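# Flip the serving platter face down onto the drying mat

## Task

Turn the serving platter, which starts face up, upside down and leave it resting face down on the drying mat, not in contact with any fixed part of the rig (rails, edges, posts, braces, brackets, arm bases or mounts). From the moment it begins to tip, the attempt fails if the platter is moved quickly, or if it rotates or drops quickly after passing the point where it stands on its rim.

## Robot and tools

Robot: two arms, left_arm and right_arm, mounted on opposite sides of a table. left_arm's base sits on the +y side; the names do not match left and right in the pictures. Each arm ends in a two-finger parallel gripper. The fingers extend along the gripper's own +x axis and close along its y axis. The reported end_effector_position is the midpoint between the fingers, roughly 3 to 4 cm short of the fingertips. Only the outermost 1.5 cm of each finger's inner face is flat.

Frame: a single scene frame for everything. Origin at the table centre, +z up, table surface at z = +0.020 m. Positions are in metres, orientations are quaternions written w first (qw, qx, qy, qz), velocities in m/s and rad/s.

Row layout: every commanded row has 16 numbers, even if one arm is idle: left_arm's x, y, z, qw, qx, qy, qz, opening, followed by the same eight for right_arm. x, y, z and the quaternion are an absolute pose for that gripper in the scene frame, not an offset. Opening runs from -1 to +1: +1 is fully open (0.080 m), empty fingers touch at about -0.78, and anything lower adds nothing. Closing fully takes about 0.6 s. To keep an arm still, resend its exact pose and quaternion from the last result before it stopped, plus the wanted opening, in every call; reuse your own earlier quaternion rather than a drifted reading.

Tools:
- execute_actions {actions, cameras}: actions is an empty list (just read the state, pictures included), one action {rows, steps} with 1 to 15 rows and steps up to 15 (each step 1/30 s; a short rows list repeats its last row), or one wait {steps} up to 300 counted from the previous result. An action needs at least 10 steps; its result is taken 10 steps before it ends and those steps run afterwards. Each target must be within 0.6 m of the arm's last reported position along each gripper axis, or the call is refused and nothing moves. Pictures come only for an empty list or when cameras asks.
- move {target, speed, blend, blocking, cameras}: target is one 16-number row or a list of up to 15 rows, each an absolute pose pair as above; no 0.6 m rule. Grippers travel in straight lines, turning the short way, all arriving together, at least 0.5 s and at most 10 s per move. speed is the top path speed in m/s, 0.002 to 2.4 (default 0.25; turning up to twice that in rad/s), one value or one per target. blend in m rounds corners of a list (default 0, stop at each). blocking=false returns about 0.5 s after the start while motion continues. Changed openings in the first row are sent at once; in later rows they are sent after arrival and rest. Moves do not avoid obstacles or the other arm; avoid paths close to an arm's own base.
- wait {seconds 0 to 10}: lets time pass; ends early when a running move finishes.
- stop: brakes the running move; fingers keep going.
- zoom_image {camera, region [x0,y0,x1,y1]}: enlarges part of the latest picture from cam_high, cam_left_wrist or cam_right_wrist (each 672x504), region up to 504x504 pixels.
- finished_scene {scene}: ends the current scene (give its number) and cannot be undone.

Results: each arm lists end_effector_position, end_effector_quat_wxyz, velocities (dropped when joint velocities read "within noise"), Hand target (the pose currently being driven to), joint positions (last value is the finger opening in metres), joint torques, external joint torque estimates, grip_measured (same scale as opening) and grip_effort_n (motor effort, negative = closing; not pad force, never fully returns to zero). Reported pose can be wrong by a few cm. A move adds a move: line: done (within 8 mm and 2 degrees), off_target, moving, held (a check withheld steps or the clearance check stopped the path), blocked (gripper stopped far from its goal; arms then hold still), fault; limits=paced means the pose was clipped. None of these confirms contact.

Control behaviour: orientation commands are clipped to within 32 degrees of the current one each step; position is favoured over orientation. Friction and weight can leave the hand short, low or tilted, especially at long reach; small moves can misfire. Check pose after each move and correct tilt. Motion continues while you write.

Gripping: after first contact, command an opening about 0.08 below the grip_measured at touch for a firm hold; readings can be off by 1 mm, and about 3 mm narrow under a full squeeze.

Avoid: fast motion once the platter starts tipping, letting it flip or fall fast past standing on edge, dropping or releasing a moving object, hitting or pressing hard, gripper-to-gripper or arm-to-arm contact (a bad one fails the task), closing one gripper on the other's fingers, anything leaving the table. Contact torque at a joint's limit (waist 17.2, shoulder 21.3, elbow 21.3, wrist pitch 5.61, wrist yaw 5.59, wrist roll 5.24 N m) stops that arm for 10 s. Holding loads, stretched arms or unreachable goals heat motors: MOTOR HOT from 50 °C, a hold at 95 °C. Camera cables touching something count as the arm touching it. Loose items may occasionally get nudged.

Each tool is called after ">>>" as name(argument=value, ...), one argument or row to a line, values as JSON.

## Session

>>> execute_actions(
  actions=[],
)

Scene clock: 0.00 s of 3974.00 s.
left_arm: end_effector_position=(+0.3479, +0.1610, +0.3459) grip_measured=+1.000 grip_effort_n=n/a end_effector_quat_wxyz=(+0.891, +0.414, +0.147, -0.113) | right_arm: end_effector_position=(-0.2519, -0.2605, +0.3897) grip_measured=+1.000 grip_effort_n=n/a end_effector_quat_wxyz=(+0.545, +0.034, +0.465, +0.697)
Joint positions: left_arm=[0.639 1.689 1.56 -0.385 -0.76 0.485 0.08] | right_arm=[1.09 1.102 1.345 -0.813 0.553 1.206 0.08]
Joint velocities: within noise
Joint torques (N m): no reading
External joint torques (N m): no reading
Motor temperatures (°C): left_arm=[29 30 27 25 25 30] | right_arm=[27 31 27 29 30 26]
Heat: left arm: hottest shoulder 30 °C (+0.0 °C/min); right arm: hottest shoulder 31 °C (+0.0 °C/min).
Hand target: left_arm +0.3479, +0.1611, +0.3467; +0.891, +0.414, +0.147, -0.112 | right_arm -0.2516, -0.2606, +0.3904; +0.544, +0.035, +0.465, +0.697

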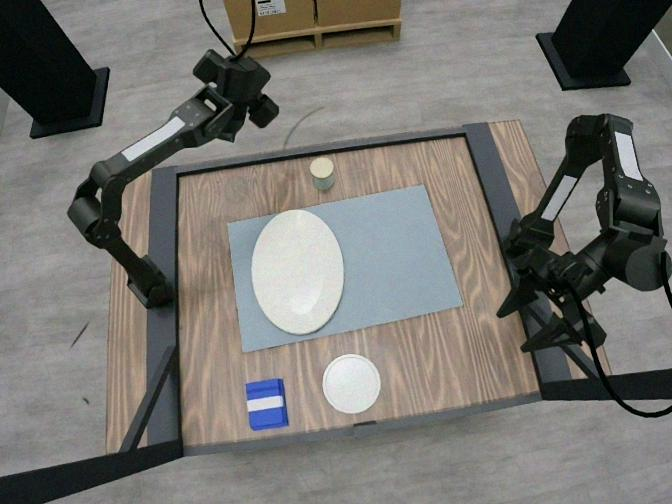

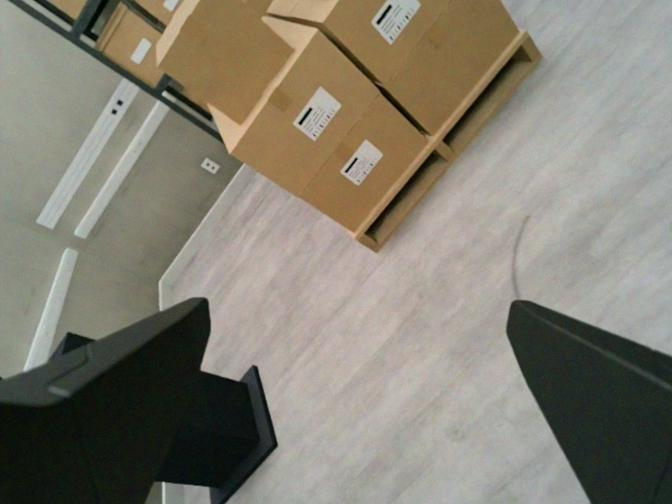

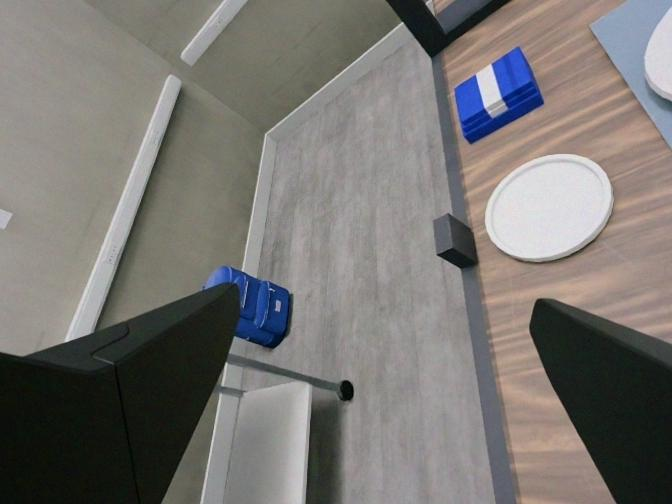

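>>> move(
  target=[
    [0.05,0.27,0.33,0.669,-0.343,0.618,-0.231,0.33,-0.2519,-0.2605,0.3897,0.545,0.034,0.465,0.697,1],
    [-0.08,0.275,0.16,0.669,-0.343,0.618,-0.231,0.33,-0.2519,-0.2605,0.3897,0.545,0.034,0.465,0.697,1],
  ],
  speed=0.4,
)

>>> zoom_image(
  camera="cam_high",
  region=[170, 190, 370, 360],
)

Scene clock: 7.87 s of 3974.00 s.
left_arm: end_effector_position=(-0.0802, +0.2751, +0.1601) grip_measured=+0.334 grip_effort_n=-19.8 end_effector_quat_wxyz=(+0.667, -0.342, +0.620, -0.231) | right_arm: end_effector_position=(-0.2519, -0.2605, +0.3897) grip_measured=+1.000 grip_effort_n=-1.6 end_effector_quat_wxyz=(+0.545, +0.034, +0.465, +0.697)
Joint positions: left_arm=[-0.886 0.754 0.5 -0.801 -0.693 -2.422 0.05] | right_arm=[1.09 1.102 1.345 -0.813 0.553 1.206 0.08]
Joint torques (N m): left_arm=[-0.18 -0.54 7.59 0.74 -0.67 -0.06] | right_arm=[-0.11 -3.49 5.24 1.25 0.26 -0.01]
External joint torques (N m): left_arm=[-0.18 0.27 1.17 -0.25 -0.28 -0.1] | right_arm=[-0.1 -0.69 -1.07 -0.26 0.05 0.03]
Heat: left arm: hottest shoulder 32 °C (+15.3 °C/min); right arm: hottest shoulder 31 °C (+0.0 °C/min).
Hand target: left_arm -0.0800, +0.2750, +0.1600; +0.669, -0.343, +0.618, -0.231 | right_arm -0.2519, -0.2604, +0.3896; +0.545, +0.034, +0.465, +0.697
Off the commanded pose: left_arm 0.000 m, 0 deg | right_arm 0.000 m, 0 deg.
Kept back: nothing.
move: done

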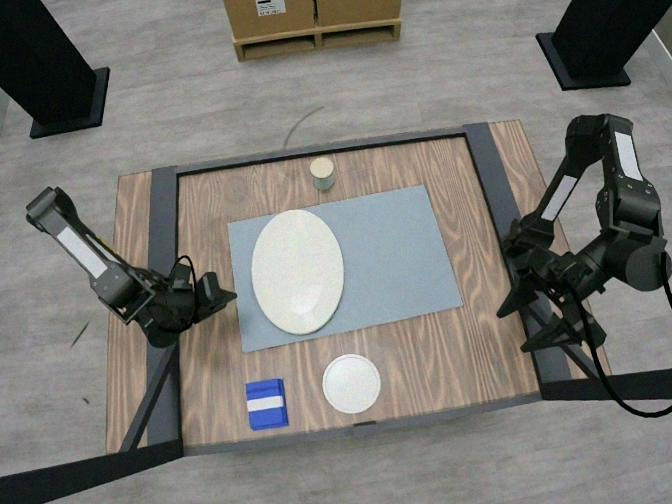

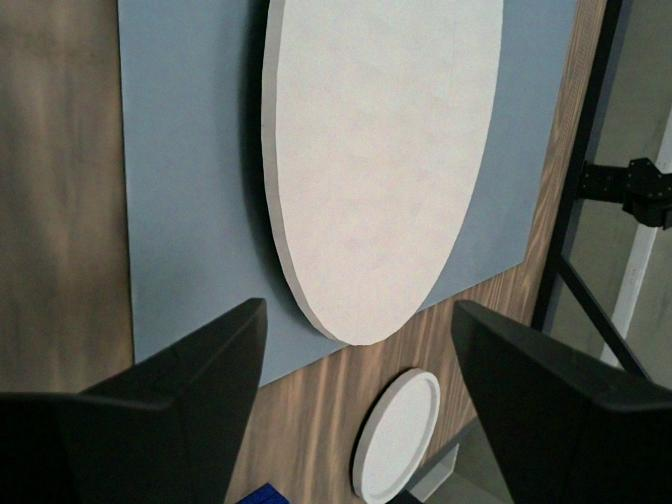

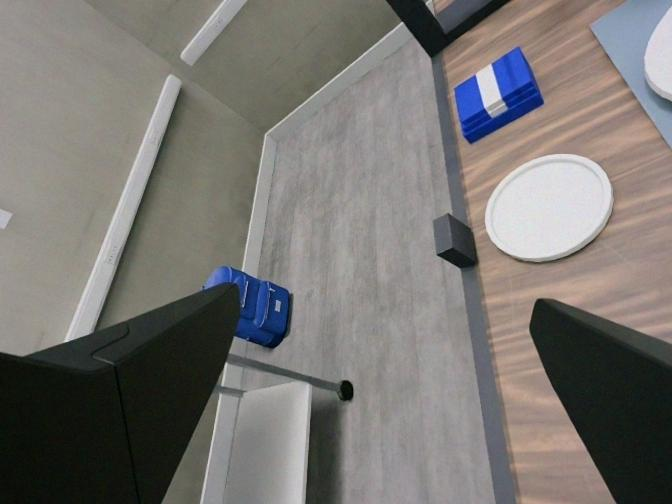

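Scaled by 2.520 from the camera's 672x504 image, which has a finer 960x720 frame.

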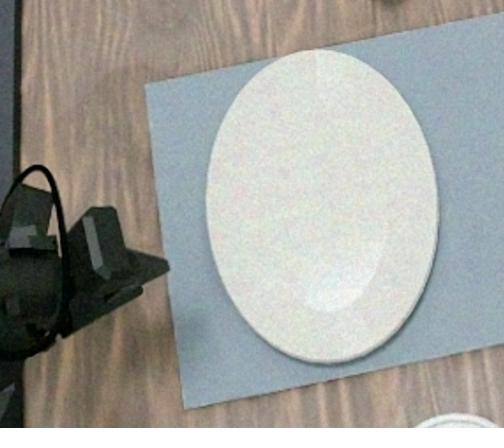

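>>> move(
  target=[
    [-0.035,0.285,0.13,0.658,-0.316,0.633,-0.260,0.33,-0.2519,-0.2605,0.3897,0.545,0.034,0.465,0.697,1],
    [-0.035,0.283,0.071,0.658,-0.316,0.633,-0.260,0.33,-0.2519,-0.2605,0.3897,0.545,0.034,0.465,0.697,1],
  ],
  speed=0.15,
)

>>> zoom_image(
  camera="cam_high",
  region=[170, 190, 370, 360],
)

Scene clock: 9.83 s of 3974.00 s.
left_arm: end_effector_position=(-0.0356, +0.2848, +0.1175) grip_measured=+0.334 grip_effort_n=-19.8 end_effector_quat_wxyz=(+0.660, -0.320, +0.629, -0.258) | right_arm: end_effector_position=(-0.2519, -0.2605, +0.3897) grip_measured=+1.000 grip_effort_n=-1.6 end_effector_quat_wxyz=(+0.545, +0.034, +0.465, +0.697)
Joint positions: left_arm=[-0.523 0.374 0.247 -0.699 -0.438 -1.997 0.05] | right_arm=[1.09 1.102 1.345 -0.813 0.553 1.206 0.08]
Joint torques (N m): left_arm=[-0.2 0.16 8.72 1.19 -0.39 -0.03] | right_arm=[-0.18 -3.33 5.25 1.24 0.24 0.01]
External joint torques (N m): left_arm=[-0.21 -0.36 2.07 -0.1 -0.15 -0.07] | right_arm=[-0.18 -0.46 -1.09 -0.27 0.03 0.04]
Heat: left arm: hottest shoulder 32 °C (+12.2 °C/min); right arm: hottest shoulder 31 °C (+0.0 °C/min).
Hand target: left_arm -0.0359, +0.2840, +0.1207; +0.658, -0.323, +0.629, -0.259 | right_arm -0.2519, -0.2604, +0.3896; +0.545, +0.034, +0.465, +0.697
Off the commanded pose: left_arm 0.047 m, 1 deg | right_arm 0.000 m, 0 deg.
Kept back: nothing.
move: held (left_arm; a check stopped the path); path passed 1 of 2 targets; limits=held
pose unreachable (left arm): on one or more control steps of this call this arm could not follow its commanded pose, so it was not sent that pose on those steps. It may still have moved: this result reports where it is.
cause: moving toward the commanded pose would bring two parts of the arm too close to each other (joints 3 (elbow) to 5 (wrist yaw) lie between them).

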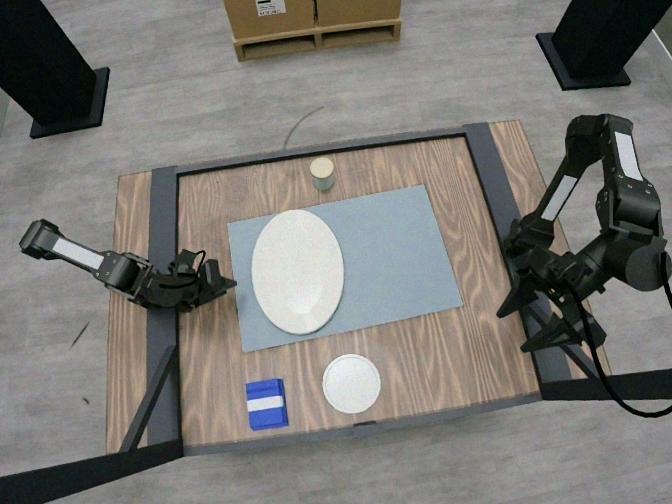

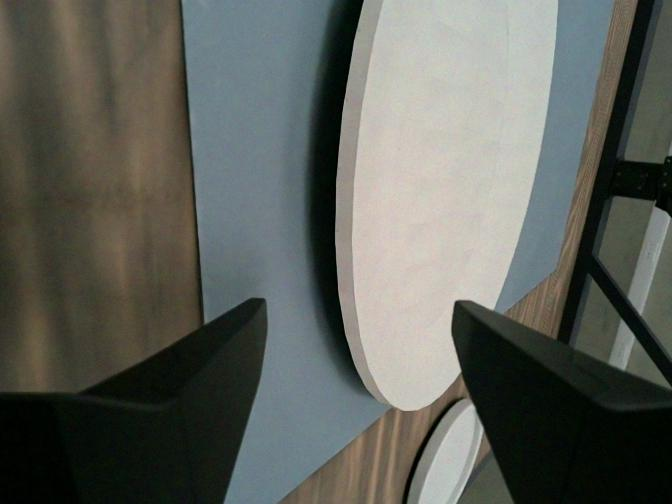

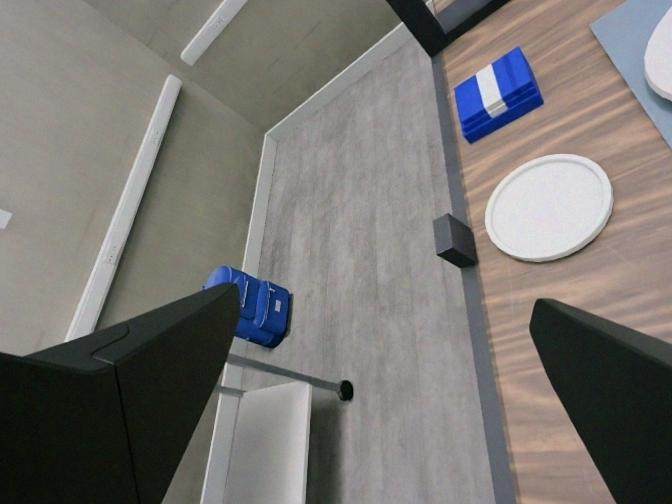

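Scaled by 2.520 from the camera's 672x504 image, which has a finer 960x720 frame.

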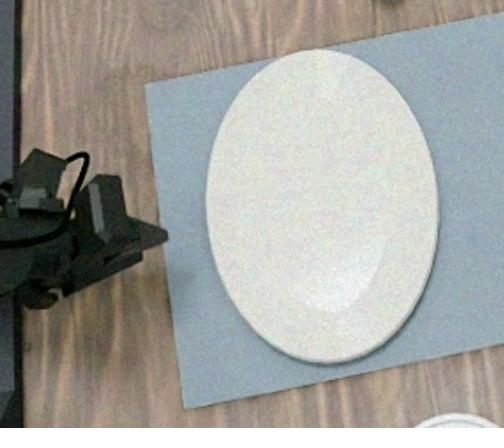

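>>> move(
  target=[
    [-0.028,0.262,0.105,0.658,-0.316,0.633,-0.260,0.33,-0.2519,-0.2605,0.3897,0.545,0.034,0.465,0.697,1],
    [-0.028,0.256,0.070,0.658,-0.316,0.633,-0.260,0.33,-0.2519,-0.2605,0.3897,0.545,0.034,0.465,0.697,1],
  ],
  speed=0.1,
)

>>> zoom_image(
  camera="cam_high",
  region=[170, 190, 370, 360],
)

Scene clock: 11.07 s of 3974.00 s.
left_arm: end_effector_position=(-0.0281, +0.2626, +0.1008) grip_measured=+0.334 grip_effort_n=-19.3 end_effector_quat_wxyz=(+0.657, -0.319, +0.631, -0.261) | right_arm: end_effector_position=(-0.2519, -0.2605, +0.3897) grip_measured=+1.000 grip_effort_n=-1.6 end_effector_quat_wxyz=(+0.545, +0.034, +0.465, +0.697)
Joint positions: left_arm=[-0.315 0.49 0.172 -0.445 -0.286 -1.835 0.05] | right_arm=[1.09 1.102 1.345 -0.813 0.553 1.206 0.08]
Joint torques (N m): left_arm=[-0.13 -0.68 8.54 1.26 -0.24 0.01] | right_arm=[-0.03 -3.31 5.34 1.23 0.2 -0.01]
External joint torques (N m): left_arm=[-0.13 -0.65 1.66 -0.16 -0.08 -0.03] | right_arm=[-0.02 -0.49 -0.96 -0.27 0 0.03]
Heat: left arm: hottest shoulder 32 °C (+10.8 °C/min); right arm: hottest shoulder 31 °C (+0.0 °C/min).
Hand target: left_arm -0.0284, +0.2619, +0.1031; +0.655, -0.322, +0.631, -0.263 | right_arm -0.2519, -0.2604, +0.3896; +0.545, +0.034, +0.465, +0.697
Off the commanded pose: left_arm 0.032 m, 0 deg | right_arm 0.000 m, 0 deg.
Kept back: nothing.
move: held (left_arm; a check stopped the path); path passed 1 of 2 targets; limits=held
pose unreachable (left arm): on one or more control steps of this call this arm could not follow its commanded pose, so it was not sent that pose on those steps. It may still have moved: this result reports where it is.
cause: moving toward the commanded pose would bring two parts of the arm too close to each other (joints 3 (elbow) to 5 (wrist yaw) lie between them).

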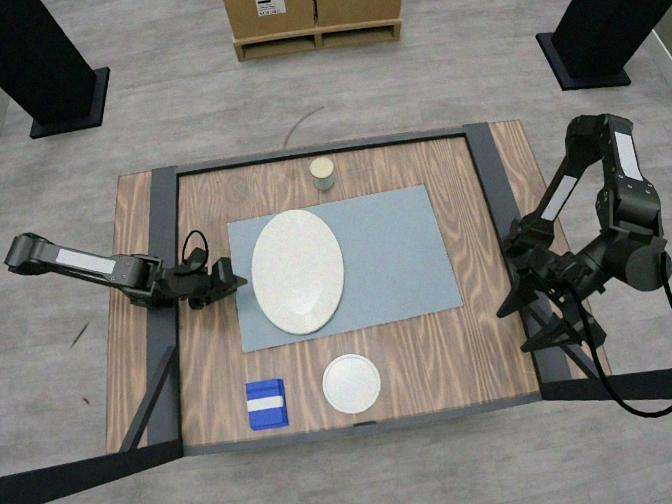

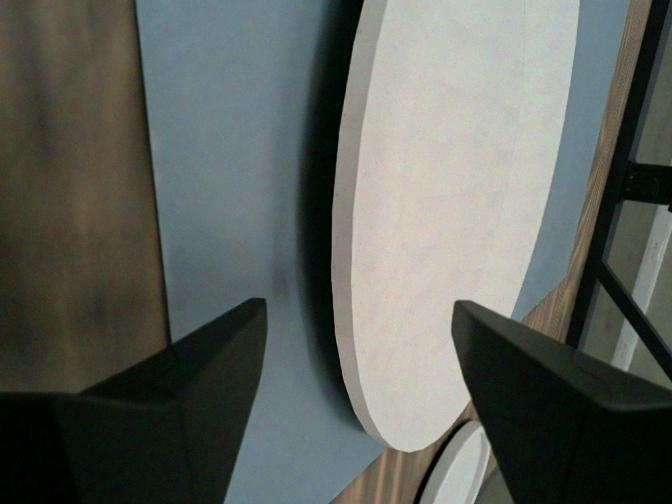

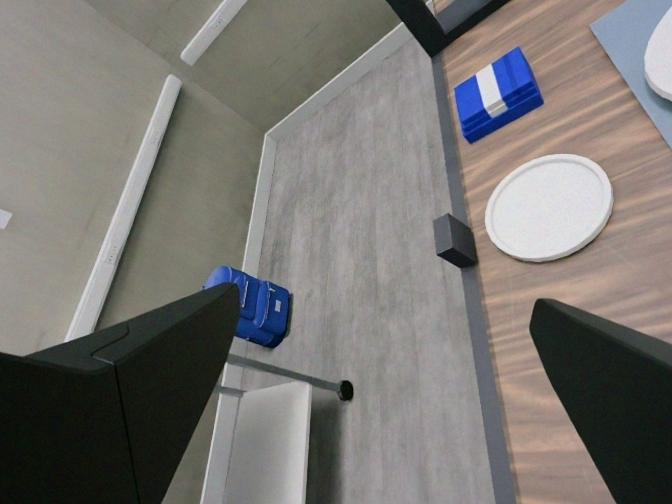

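Scaled by 2.520 from the camera's 672x504 image, which has a finer 960x720 frame.

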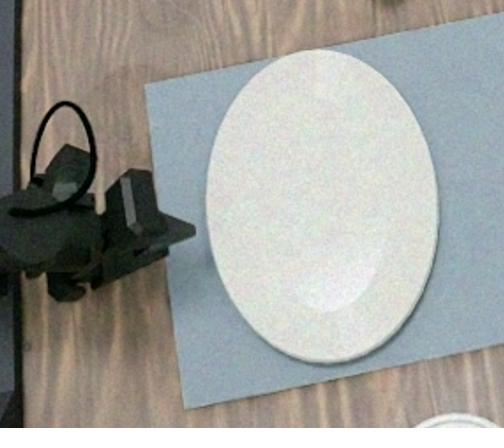

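>>> move(
  target=[
    [-0.028,0.262,0.115,0.6876,-0.2243,0.6706,-0.1651,0.33,-0.2519,-0.2605,0.3897,0.545,0.034,0.465,0.697,1],
    [-0.028,0.260,0.082,0.6876,-0.2243,0.6706,-0.1651,0.33,-0.2519,-0.2605,0.3897,0.545,0.034,0.465,0.697,1],
  ],
  speed=0.12,
)

>>> zoom_image(
  camera="cam_high",
  region=[170, 190, 370, 360],
)

Scene clock: 14.73 s of 3974.00 s.
left_arm: end_effector_position=(-0.0284, +0.2580, +0.0859) grip_measured=+0.334 grip_effort_n=-19.8 end_effector_quat_wxyz=(+0.686, -0.228, +0.670, -0.169) | right_arm: end_effector_position=(-0.2519, -0.2605, +0.3897) grip_measured=+1.000 grip_effort_n=-1.6 end_effector_quat_wxyz=(+0.545, +0.034, +0.465, +0.697)
Joint positions: left_arm=[-0.207 0.839 0.323 -0.502 -0.146 -1.805 0.05] | right_arm=[1.09 1.102 1.345 -0.813 0.553 1.206 0.08]
Joint torques (N m): left_arm=[0.17 -0.9 6.41 1.18 -0.01 0.07] | right_arm=[0.05 -3.27 5.4 1.25 0.26 -0.03]
External joint torques (N m): left_arm=[0.17 0.32 0 0.03 0.11 0.05] | right_arm=[0.05 -0.4 -0.96 -0.27 0.05 0]
Heat: left arm: hottest shoulder 32 °C (+8.1 °C/min); right arm: hottest shoulder 31 °C (+0.0 °C/min).
Hand target: left_arm -0.0280, +0.2601, +0.0821; +0.688, -0.224, +0.671, -0.165 | right_arm -0.2519, -0.2604, +0.3896; +0.545, +0.034, +0.465, +0.697
Off the commanded pose: left_arm 0.004 m, 1 deg | right_arm 0.000 m, 0 deg.
Kept back: nothing.
move: done

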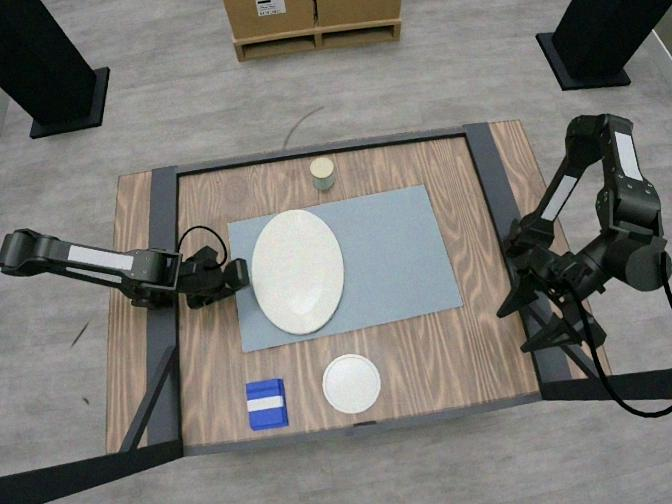

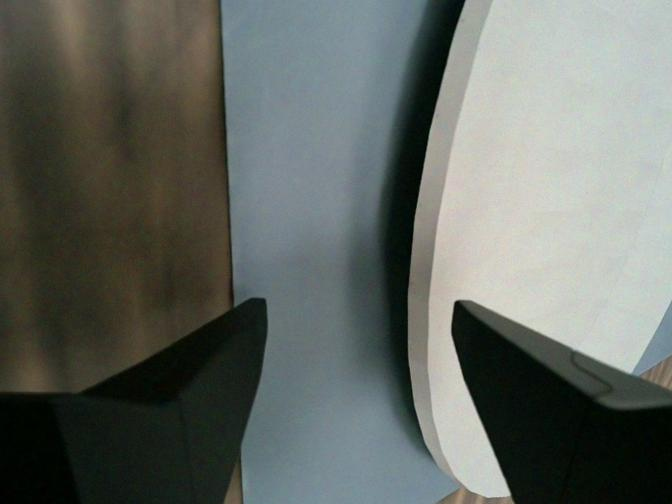

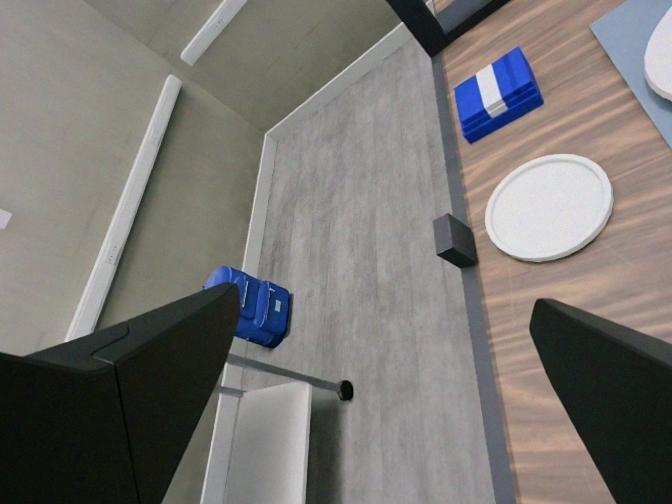

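Scaled by 2.520 from the camera's 672x504 image, which has a finer 960x720 frame.

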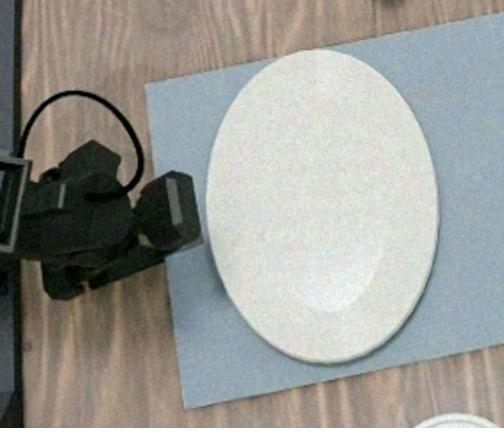

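>>> move(
  target=[-0.026,0.232,0.071,0.658,-0.316,0.633,-0.260,0.33,-0.2519,-0.2605,0.3897,0.545,0.034,0.465,0.697,1],
  speed=0.1,
)

>>> zoom_image(
  camera="cam_high",
  region=[170, 190, 370, 360],
)

Scene clock: 16.70 s of 3974.00 s.
left_arm: end_effector_position=(-0.0266, +0.2299, +0.0748) grip_measured=+0.334 grip_effort_n=-19.8 end_effector_quat_wxyz=(+0.654, -0.320, +0.634, -0.262) | right_arm: end_effector_position=(-0.2519, -0.2605, +0.3897) grip_measured=+1.000 grip_effort_n=-1.6 end_effector_quat_wxyz=(+0.545, +0.034, +0.465, +0.697)
Joint positions: left_arm=[-0.214 0.862 0.113 0.007 -0.206 -1.766 0.05] | right_arm=[1.09 1.102 1.345 -0.813 0.553 1.206 0.08]
Joint torques (N m): left_arm=[-0.24 -0.86 6.17 1.49 -0.35 0.1] | right_arm=[-0.04 -3.47 5.09 1.24 0.28 -0.02]
External joint torques (N m): left_arm=[-0.23 0.34 -0.09 0.03 -0.23 0.06] | right_arm=[-0.06 -0.71 -1.18 -0.25 0.07 0.01]
Heat: left arm: hottest shoulder 31 °C (+3.6 °C/min); right arm: hottest wrist pitch 32 °C (+10.8 °C/min).
Hand target: left_arm -0.0260, +0.2321, +0.0711; +0.658, -0.316, +0.633, -0.260 | right_arm -0.2519, -0.2604, +0.3896; +0.545, +0.034, +0.465, +0.697
Off the commanded pose: left_arm 0.004 m, 1 deg | right_arm 0.000 m, 0 deg.
Kept back: nothing.
move: done

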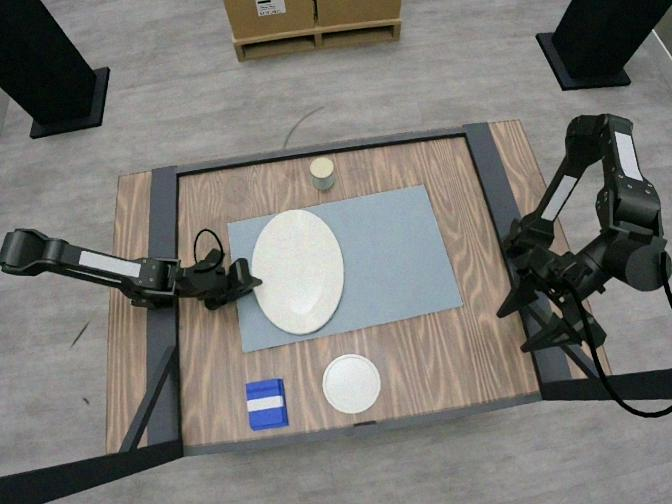

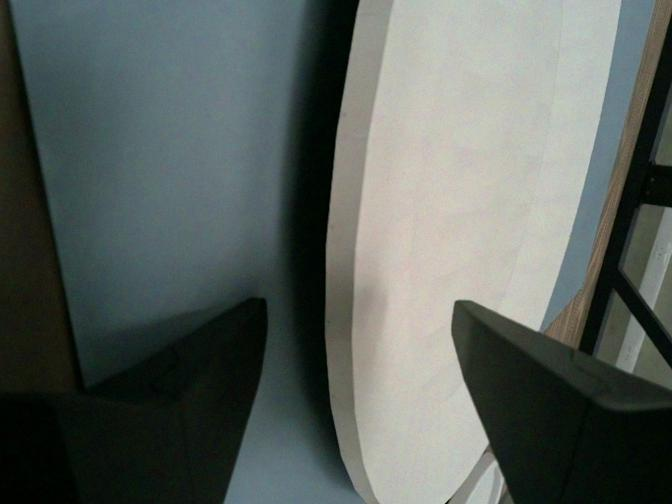

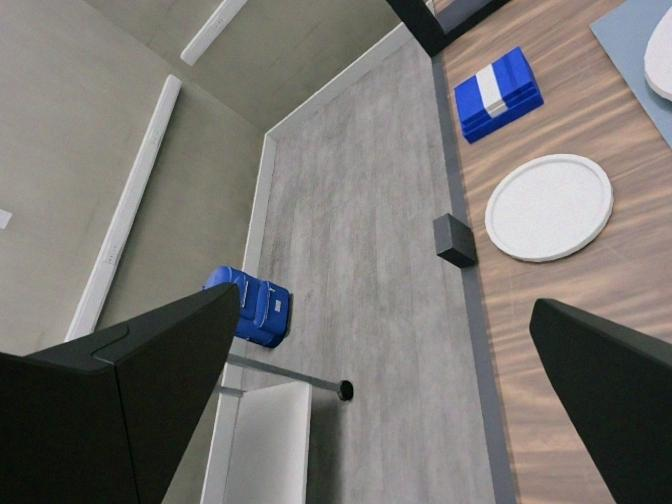

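Scaled by 2.520 from the camera's 672x504 image, which has a finer 960x720 frame.

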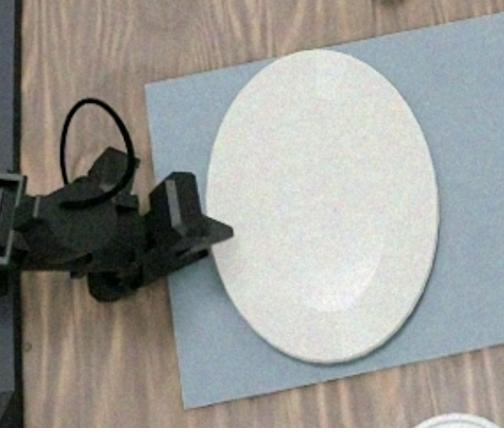

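>>> move(
  target=[-0.024,0.212,0.068,0.658,-0.316,0.633,-0.260,0.33,-0.2519,-0.2605,0.3897,0.545,0.034,0.465,0.697,1],
  speed=0.05,
)

>>> move(
  target=[-0.023,0.202,0.14,0.658,-0.316,0.633,-0.260,0.33,-0.2519,-0.2605,0.3897,0.545,0.034,0.465,0.697,1],
  speed=0.06,
)

Scene clock: 18.20 s of 3974.00 s.
left_arm: end_effector_position=(-0.0250, +0.2126, +0.0706) grip_measured=+0.334 grip_effort_n=-17.4 end_effector_quat_wxyz=(+0.656, -0.318, +0.632, -0.264) end_effector_velocity=(+0.001, +0.001, -0.003) end_effector_angular_velocity=(+0.011, -0.001, +0.008) | right_arm: end_effector_position=(-0.2519, -0.2605, +0.3897) grip_measured=+1.000 grip_effort_n=-1.6 end_effector_quat_wxyz=(+0.545, +0.034, +0.465, +0.697)
Joint positions: left_arm=[-0.181 1.036 0.138 0.161 -0.184 -1.736 0.05] | right_arm=[1.09 1.102 1.345 -0.813 0.553 1.206 0.08]
Joint velocities: left_arm=[-0.002 0.017 -0.002 0.007 -0.007 -0.007 0] | right_arm=[within noise]
Joint torques (N m): left_arm=[0.54 0 6.96 1.85 0.04 0.07] | right_arm=[-0.06 -3.49 5.43 1.22 0.22 0.03]
External joint torques (N m): left_arm=[0.52 1.88 1.12 0.36 0.16 0.03] | right_arm=[-0.05 -0.67 -0.88 -0.28 0.01 0.06]
Heat: left arm: hottest shoulder 31 °C (+3.3 °C/min); right arm: hottest wrist pitch 32 °C (+9.9 °C/min).
Hand target: left_arm -0.0240, +0.2122, +0.0681; +0.658, -0.316, +0.633, -0.260 | right_arm -0.2519, -0.2604, +0.3896; +0.545, +0.034, +0.465, +0.697
Off the commanded pose: left_arm 0.003 m, 1 deg | right_arm 0.000 m, 0 deg.
Kept back: nothing.
move: done

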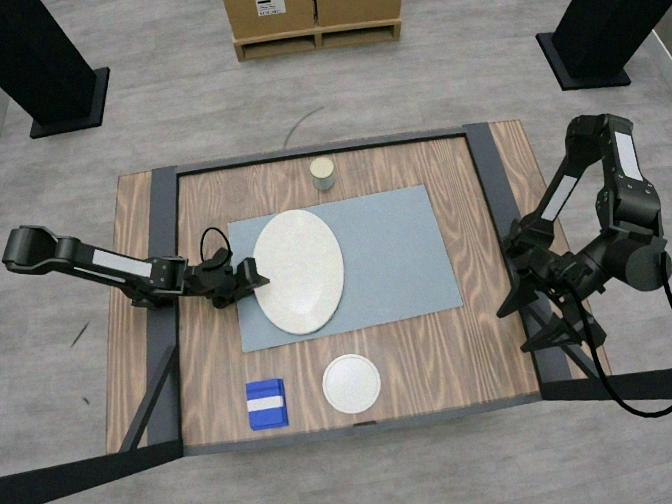

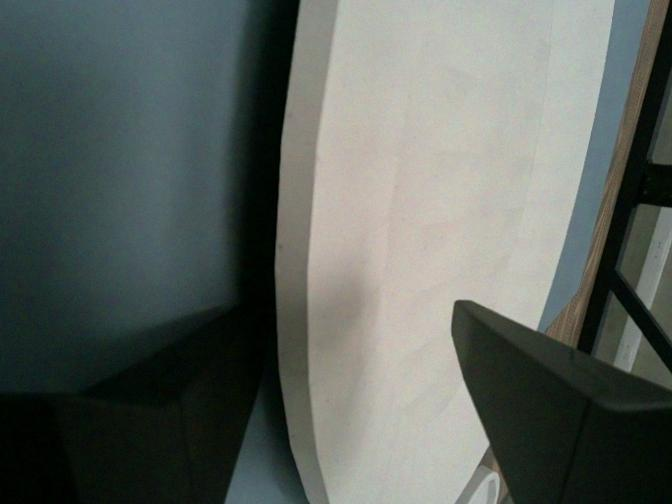

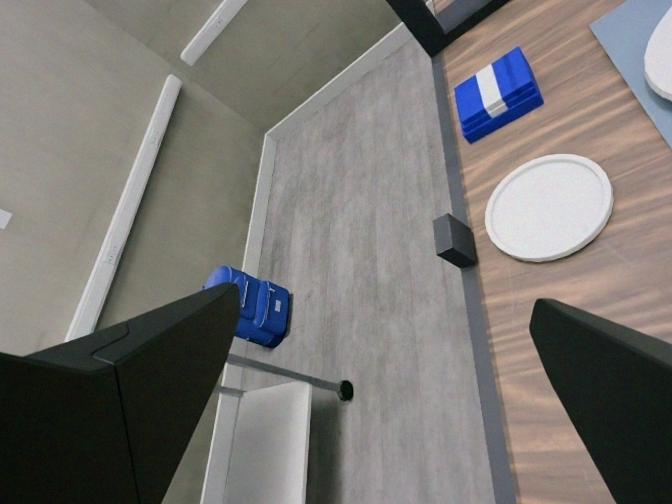

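Scene clock: 19.77 s of 3974.00 s.
left_arm: end_effector_position=(-0.0229, +0.2124, +0.1201) grip_measured=+0.334 grip_effort_n=-17.4 end_effector_quat_wxyz=(+0.669, -0.292, +0.640, -0.241) | right_arm: end_effector_position=(-0.2519, -0.2605, +0.3897) grip_measured=+1.000 grip_effort_n=-2.1 end_effector_quat_wxyz=(+0.545, +0.034, +0.465, +0.697)
Joint positions: left_arm=[-0.16 0.891 0.364 -0.283 -0.164 -1.725 0.05] | right_arm=[1.09 1.102 1.345 -0.813 0.553 1.206 0.08]
Joint torques (N m): left_arm=[0.24 -3.55 11.59 2.27 -0.26 0.09] | right_arm=[0.01 -3.43 5.37 1.22 0.3 0]
External joint torques (N m): left_arm=[0.26 -1.79 4.95 0.87 -0.15 0.06] | right_arm=[0 -0.64 -0.93 -0.29 0.1 0.04]
Heat: left arm: hottest shoulder 31 °C (+3.0 °C/min); right arm: hottest wrist pitch 32 °C (+9.1 °C/min).
Hand target: left_arm -0.0229, +0.2027, +0.1400; +0.658, -0.316, +0.633, -0.260 | right_arm -0.2519, -0.2604, +0.3896; +0.545, +0.034, +0.465, +0.697
Off the commanded pose: left_arm 0.022 m, 4 deg | right_arm 0.000 m, 0 deg.
Kept back: nothing.
move: off_target (left_arm)

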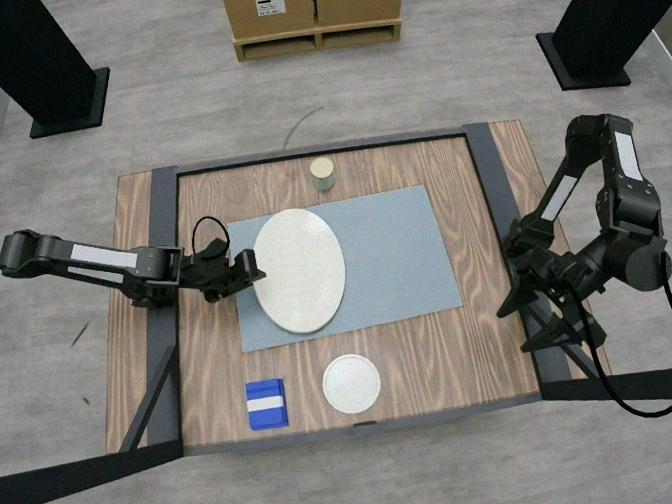

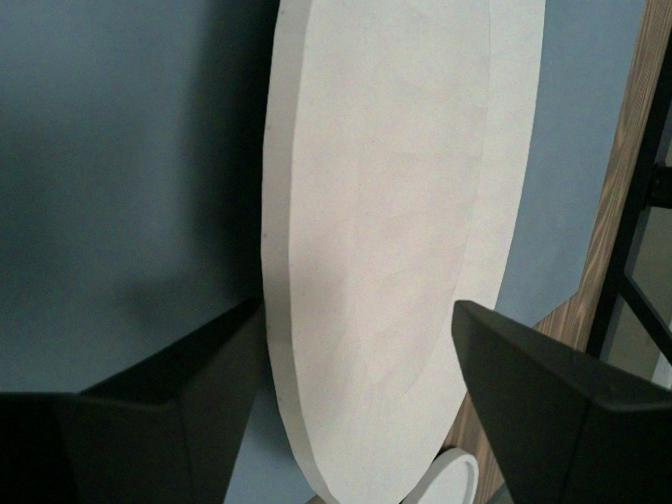

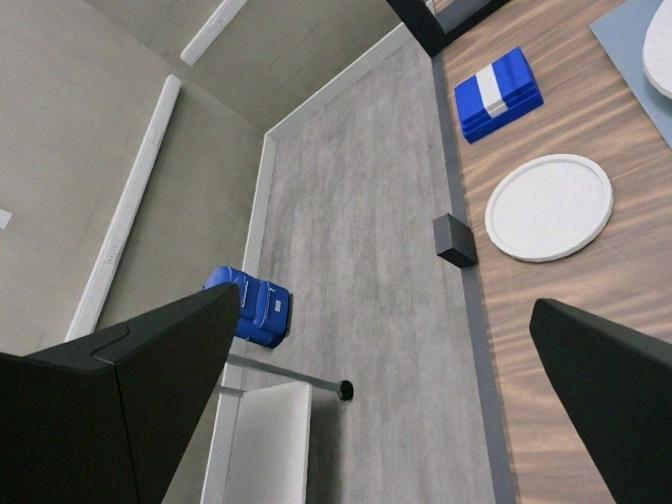

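>>> move(
  target=[
    [-0.020,0.196,0.165,0.658,-0.316,0.633,-0.260,0.33,-0.2519,-0.2605,0.3897,0.545,0.034,0.465,0.697,1],
    [-0.018,0.194,0.168,0.658,-0.316,0.633,-0.260,-0.1,-0.2519,-0.2605,0.3897,0.545,0.034,0.465,0.697,1],
  ],
  speed=0.06,
)

Scene clock: 21.70 s of 3974.00 s.
left_arm: end_effector_position=(-0.0196, +0.2067, +0.1469) grip_measured=-0.093 grip_effort_n=-29.1 end_effector_quat_wxyz=(+0.667, -0.288, +0.644, -0.240) | right_arm: end_effector_position=(-0.2519, -0.2605, +0.3897) grip_measured=+1.000 grip_effort_n=-1.6 end_effector_quat_wxyz=(+0.545, +0.034, +0.465, +0.697)
Joint positions: left_arm=[-0.122 0.889 0.478 -0.402 -0.128 -1.698 0.031] | right_arm=[1.09 1.102 1.345 -0.813 0.553 1.206 0.08]
Joint torques (N m): left_arm=[0.31 -2.65 12.15 3.31 -0.55 0.1] | right_arm=[-0.15 -3.2 5.26 1.26 0.27 -0.03]
External joint torques (N m): left_arm=[0.33 -0.79 5.4 1.92 -0.45 0.06] | right_arm=[-0.15 -0.41 -1.04 -0.25 0.06 0]
Motor temperatures (°C): left_arm=[29 31 31 29 25 30] | right_arm=[27 31 32 32 30 26]
Heat: left arm: hottest shoulder 31 °C (+2.8 °C/min); right arm: hottest elbow 32 °C (+13.8 °C/min).
Hand target: left_arm -0.0180, +0.1954, +0.1683; +0.658, -0.316, +0.633, -0.260 | right_arm -0.2519, -0.2604, +0.3896; +0.545, +0.034, +0.465, +0.697
Off the commanded pose: left_arm 0.025 m, 4 deg | right_arm 0.000 m, 0 deg.
Kept back: nothing.
move: off_target (left_arm); target 2's new opening was sent with left_arm's hand 0.021 m and 3 deg from that target

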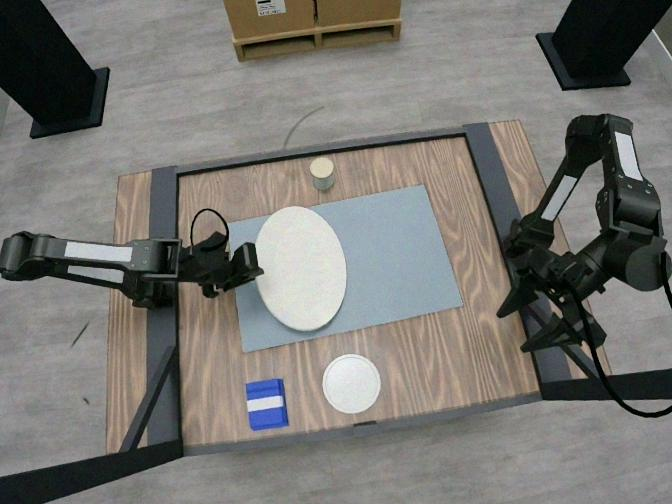

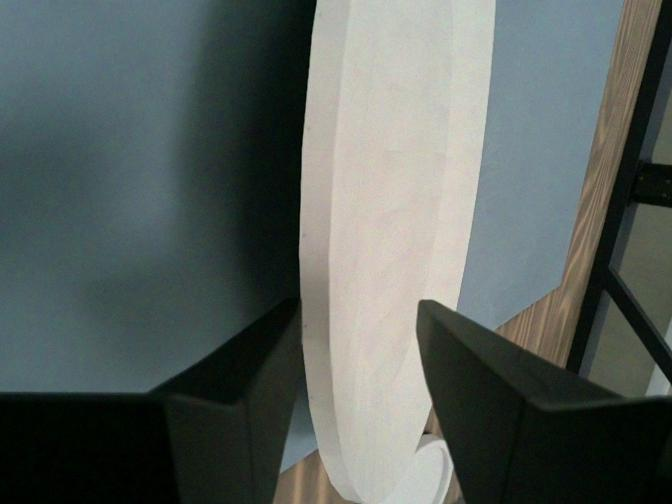

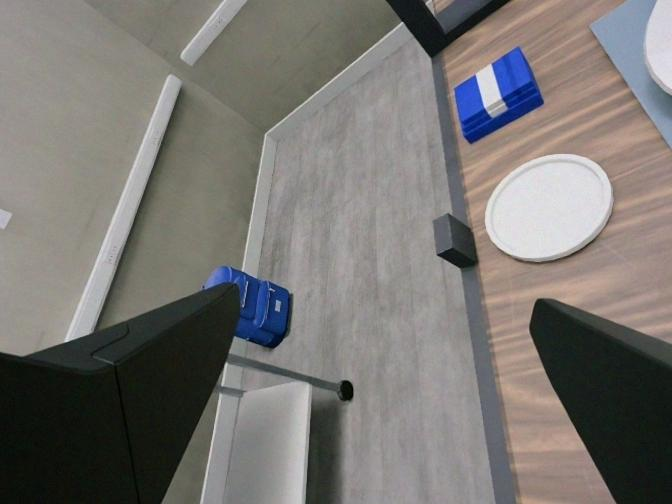

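>>> move(
  target=[
    [-0.018,0.190,0.172,0.658,-0.316,0.633,-0.260,-0.4,-0.2519,-0.2605,0.3897,0.545,0.034,0.465,0.697,1],
    [-0.018,0.188,0.174,0.658,-0.316,0.633,-0.260,-0.65,-0.2519,-0.2605,0.3897,0.545,0.034,0.465,0.697,1],
  ],
  speed=0.05,
)

Scene clock: 24.17 s of 3974.00 s.
left_arm: end_effector_position=(-0.0201, +0.2026, +0.1509) grip_measured=-0.635 grip_effort_n=-68.1 end_effector_quat_wxyz=(+0.667, -0.286, +0.645, -0.239) | right_arm: end_effector_position=(-0.2519, -0.2605, +0.3897) grip_measured=+1.000 grip_effort_n=-1.6 end_effector_quat_wxyz=(+0.545, +0.034, +0.465, +0.697)
Joint positions: left_arm=[-0.122 0.911 0.503 -0.409 -0.126 -1.696 0.006] | right_arm=[1.09 1.102 1.345 -0.813 0.553 1.206 0.08]
Joint torques (N m): left_arm=[0.55 -2.29 12.93 3.35 -0.52 0.11] | right_arm=[-0.02 -3.39 5.44 1.24 0.27 -0.02]
External joint torques (N m): left_arm=[0.56 -0.29 6.19 1.97 -0.43 0.07] | right_arm=[-0.02 -0.6 -0.86 -0.27 0.06 0.02]
Heat: left arm: hottest elbow 33 °C (+14.9 °C/min); right arm: hottest elbow 32 °C (+12.4 °C/min).
Hand target: left_arm -0.0180, +0.1897, +0.1744; +0.658, -0.316, +0.633, -0.260 | right_arm -0.2519, -0.2604, +0.3896; +0.545, +0.034, +0.465, +0.697
Off the commanded pose: left_arm 0.027 m, 4 deg | right_arm 0.000 m, 0 deg.
Kept back: nothing.
move: off_target (left_arm); target 2's new opening was sent with left_arm's hand 0.029 m and 5 deg from that target

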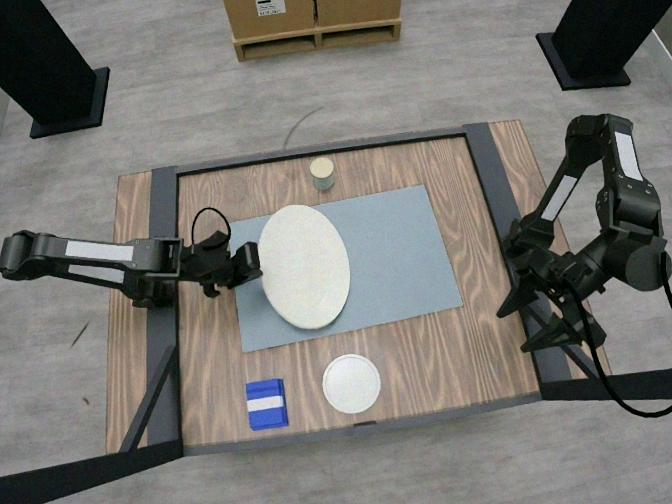

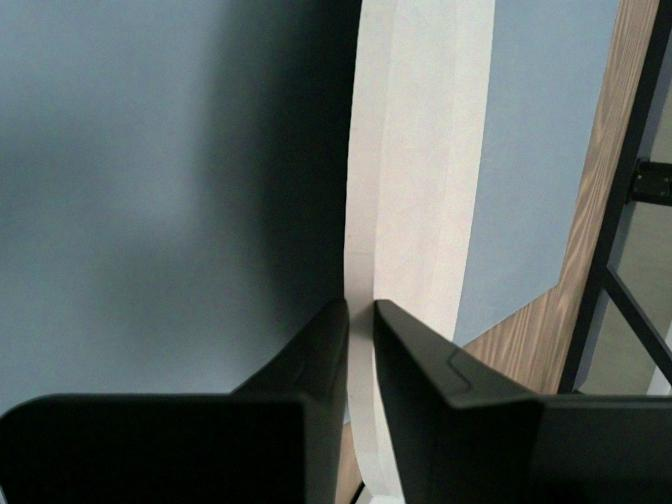

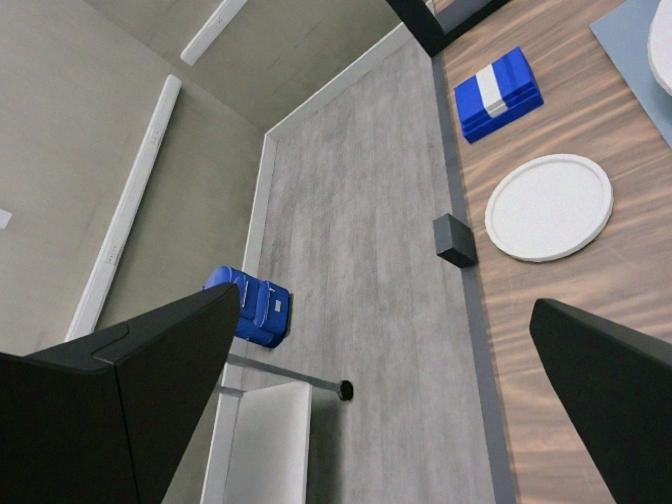

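>>> move(
  target=[
    [-0.02,0.151,0.242,0.6744,-0.2127,0.6744,-0.2127,-0.65,-0.2519,-0.2605,0.3897,0.545,0.034,0.465,0.697,1],
    [-0.02,0.085,0.297,0.7011,-0.0923,0.7011,-0.0923,-0.65,-0.2519,-0.2605,0.3897,0.545,0.034,0.465,0.697,1],
  ],
  speed=0.09,
)

Scene clock: 28.53 s of 3974.00 s.
left_arm: end_effector_position=(-0.0175, +0.0877, +0.2798) grip_measured=-0.637 grip_effort_n=-61.2 end_effector_quat_wxyz=(+0.707, -0.076, +0.700, -0.071) end_effector_velocity=(+0.000, -0.001, +0.000) end_effector_angular_velocity=(+0.012, -0.003, +0.021) | right_arm: end_effector_position=(-0.2519, -0.2605, +0.3897) grip_measured=+1.000 grip_effort_n=-2.1 end_effector_quat_wxyz=(+0.545, +0.034, +0.465, +0.697)
Joint positions: left_arm=[-0.038 1.852 2.007 -1.519 -0.014 -1.595 0.006] | right_arm=[1.09 1.102 1.345 -0.813 0.553 1.206 0.08]
Joint velocities: left_arm=[-0.002 0.017 0.027 -0.022 -0.007 -0.022 0] | right_arm=[within noise]
Joint torques (N m): left_arm=[-0.32 -8.63 11.37 0.38 0.27 0.11] | right_arm=[0.04 -3.4 5.45 1.24 0.26 -0.01]
External joint torques (N m): left_arm=[-0.3 -0.77 5.68 -0.27 0.33 0.1] | right_arm=[0.03 -0.56 -0.86 -0.26 0.05 0.02]
Heat: left arm: hottest elbow 34 °C (+14.7 °C/min); right arm: hottest wrist pitch 33 °C (+8.4 °C/min).
Hand target: left_arm -0.0200, +0.0857, +0.2969; +0.701, -0.092, +0.701, -0.093 | right_arm -0.2519, -0.2604, +0.3896; +0.545, +0.034, +0.465, +0.697
Off the commanded pose: left_arm 0.018 m, 3 deg | right_arm 0.000 m, 0 deg.
Kept back: nothing.
move: off_target (left_arm)

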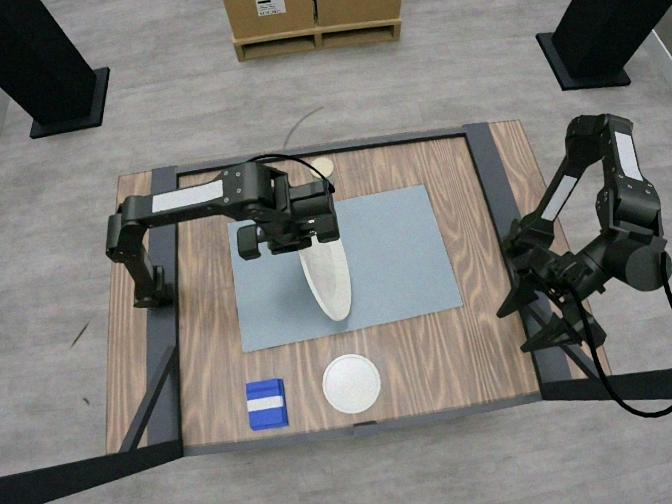

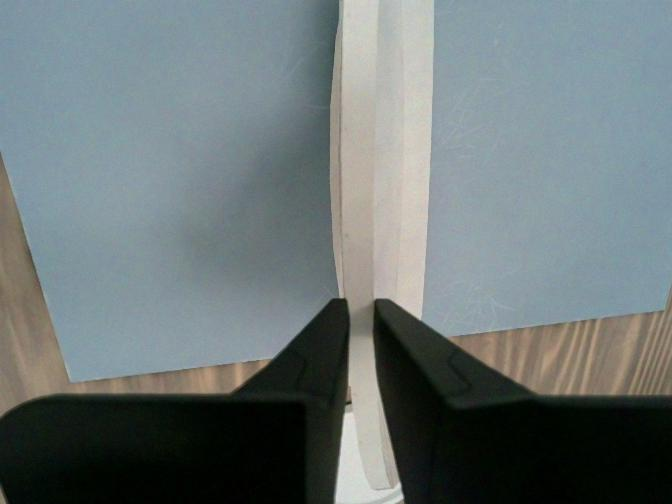

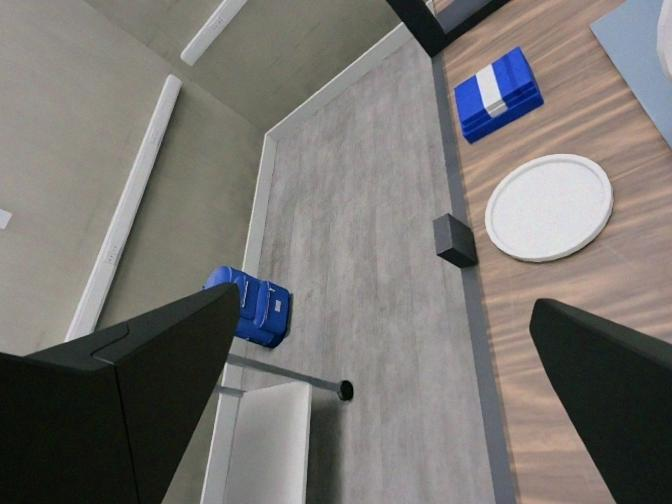

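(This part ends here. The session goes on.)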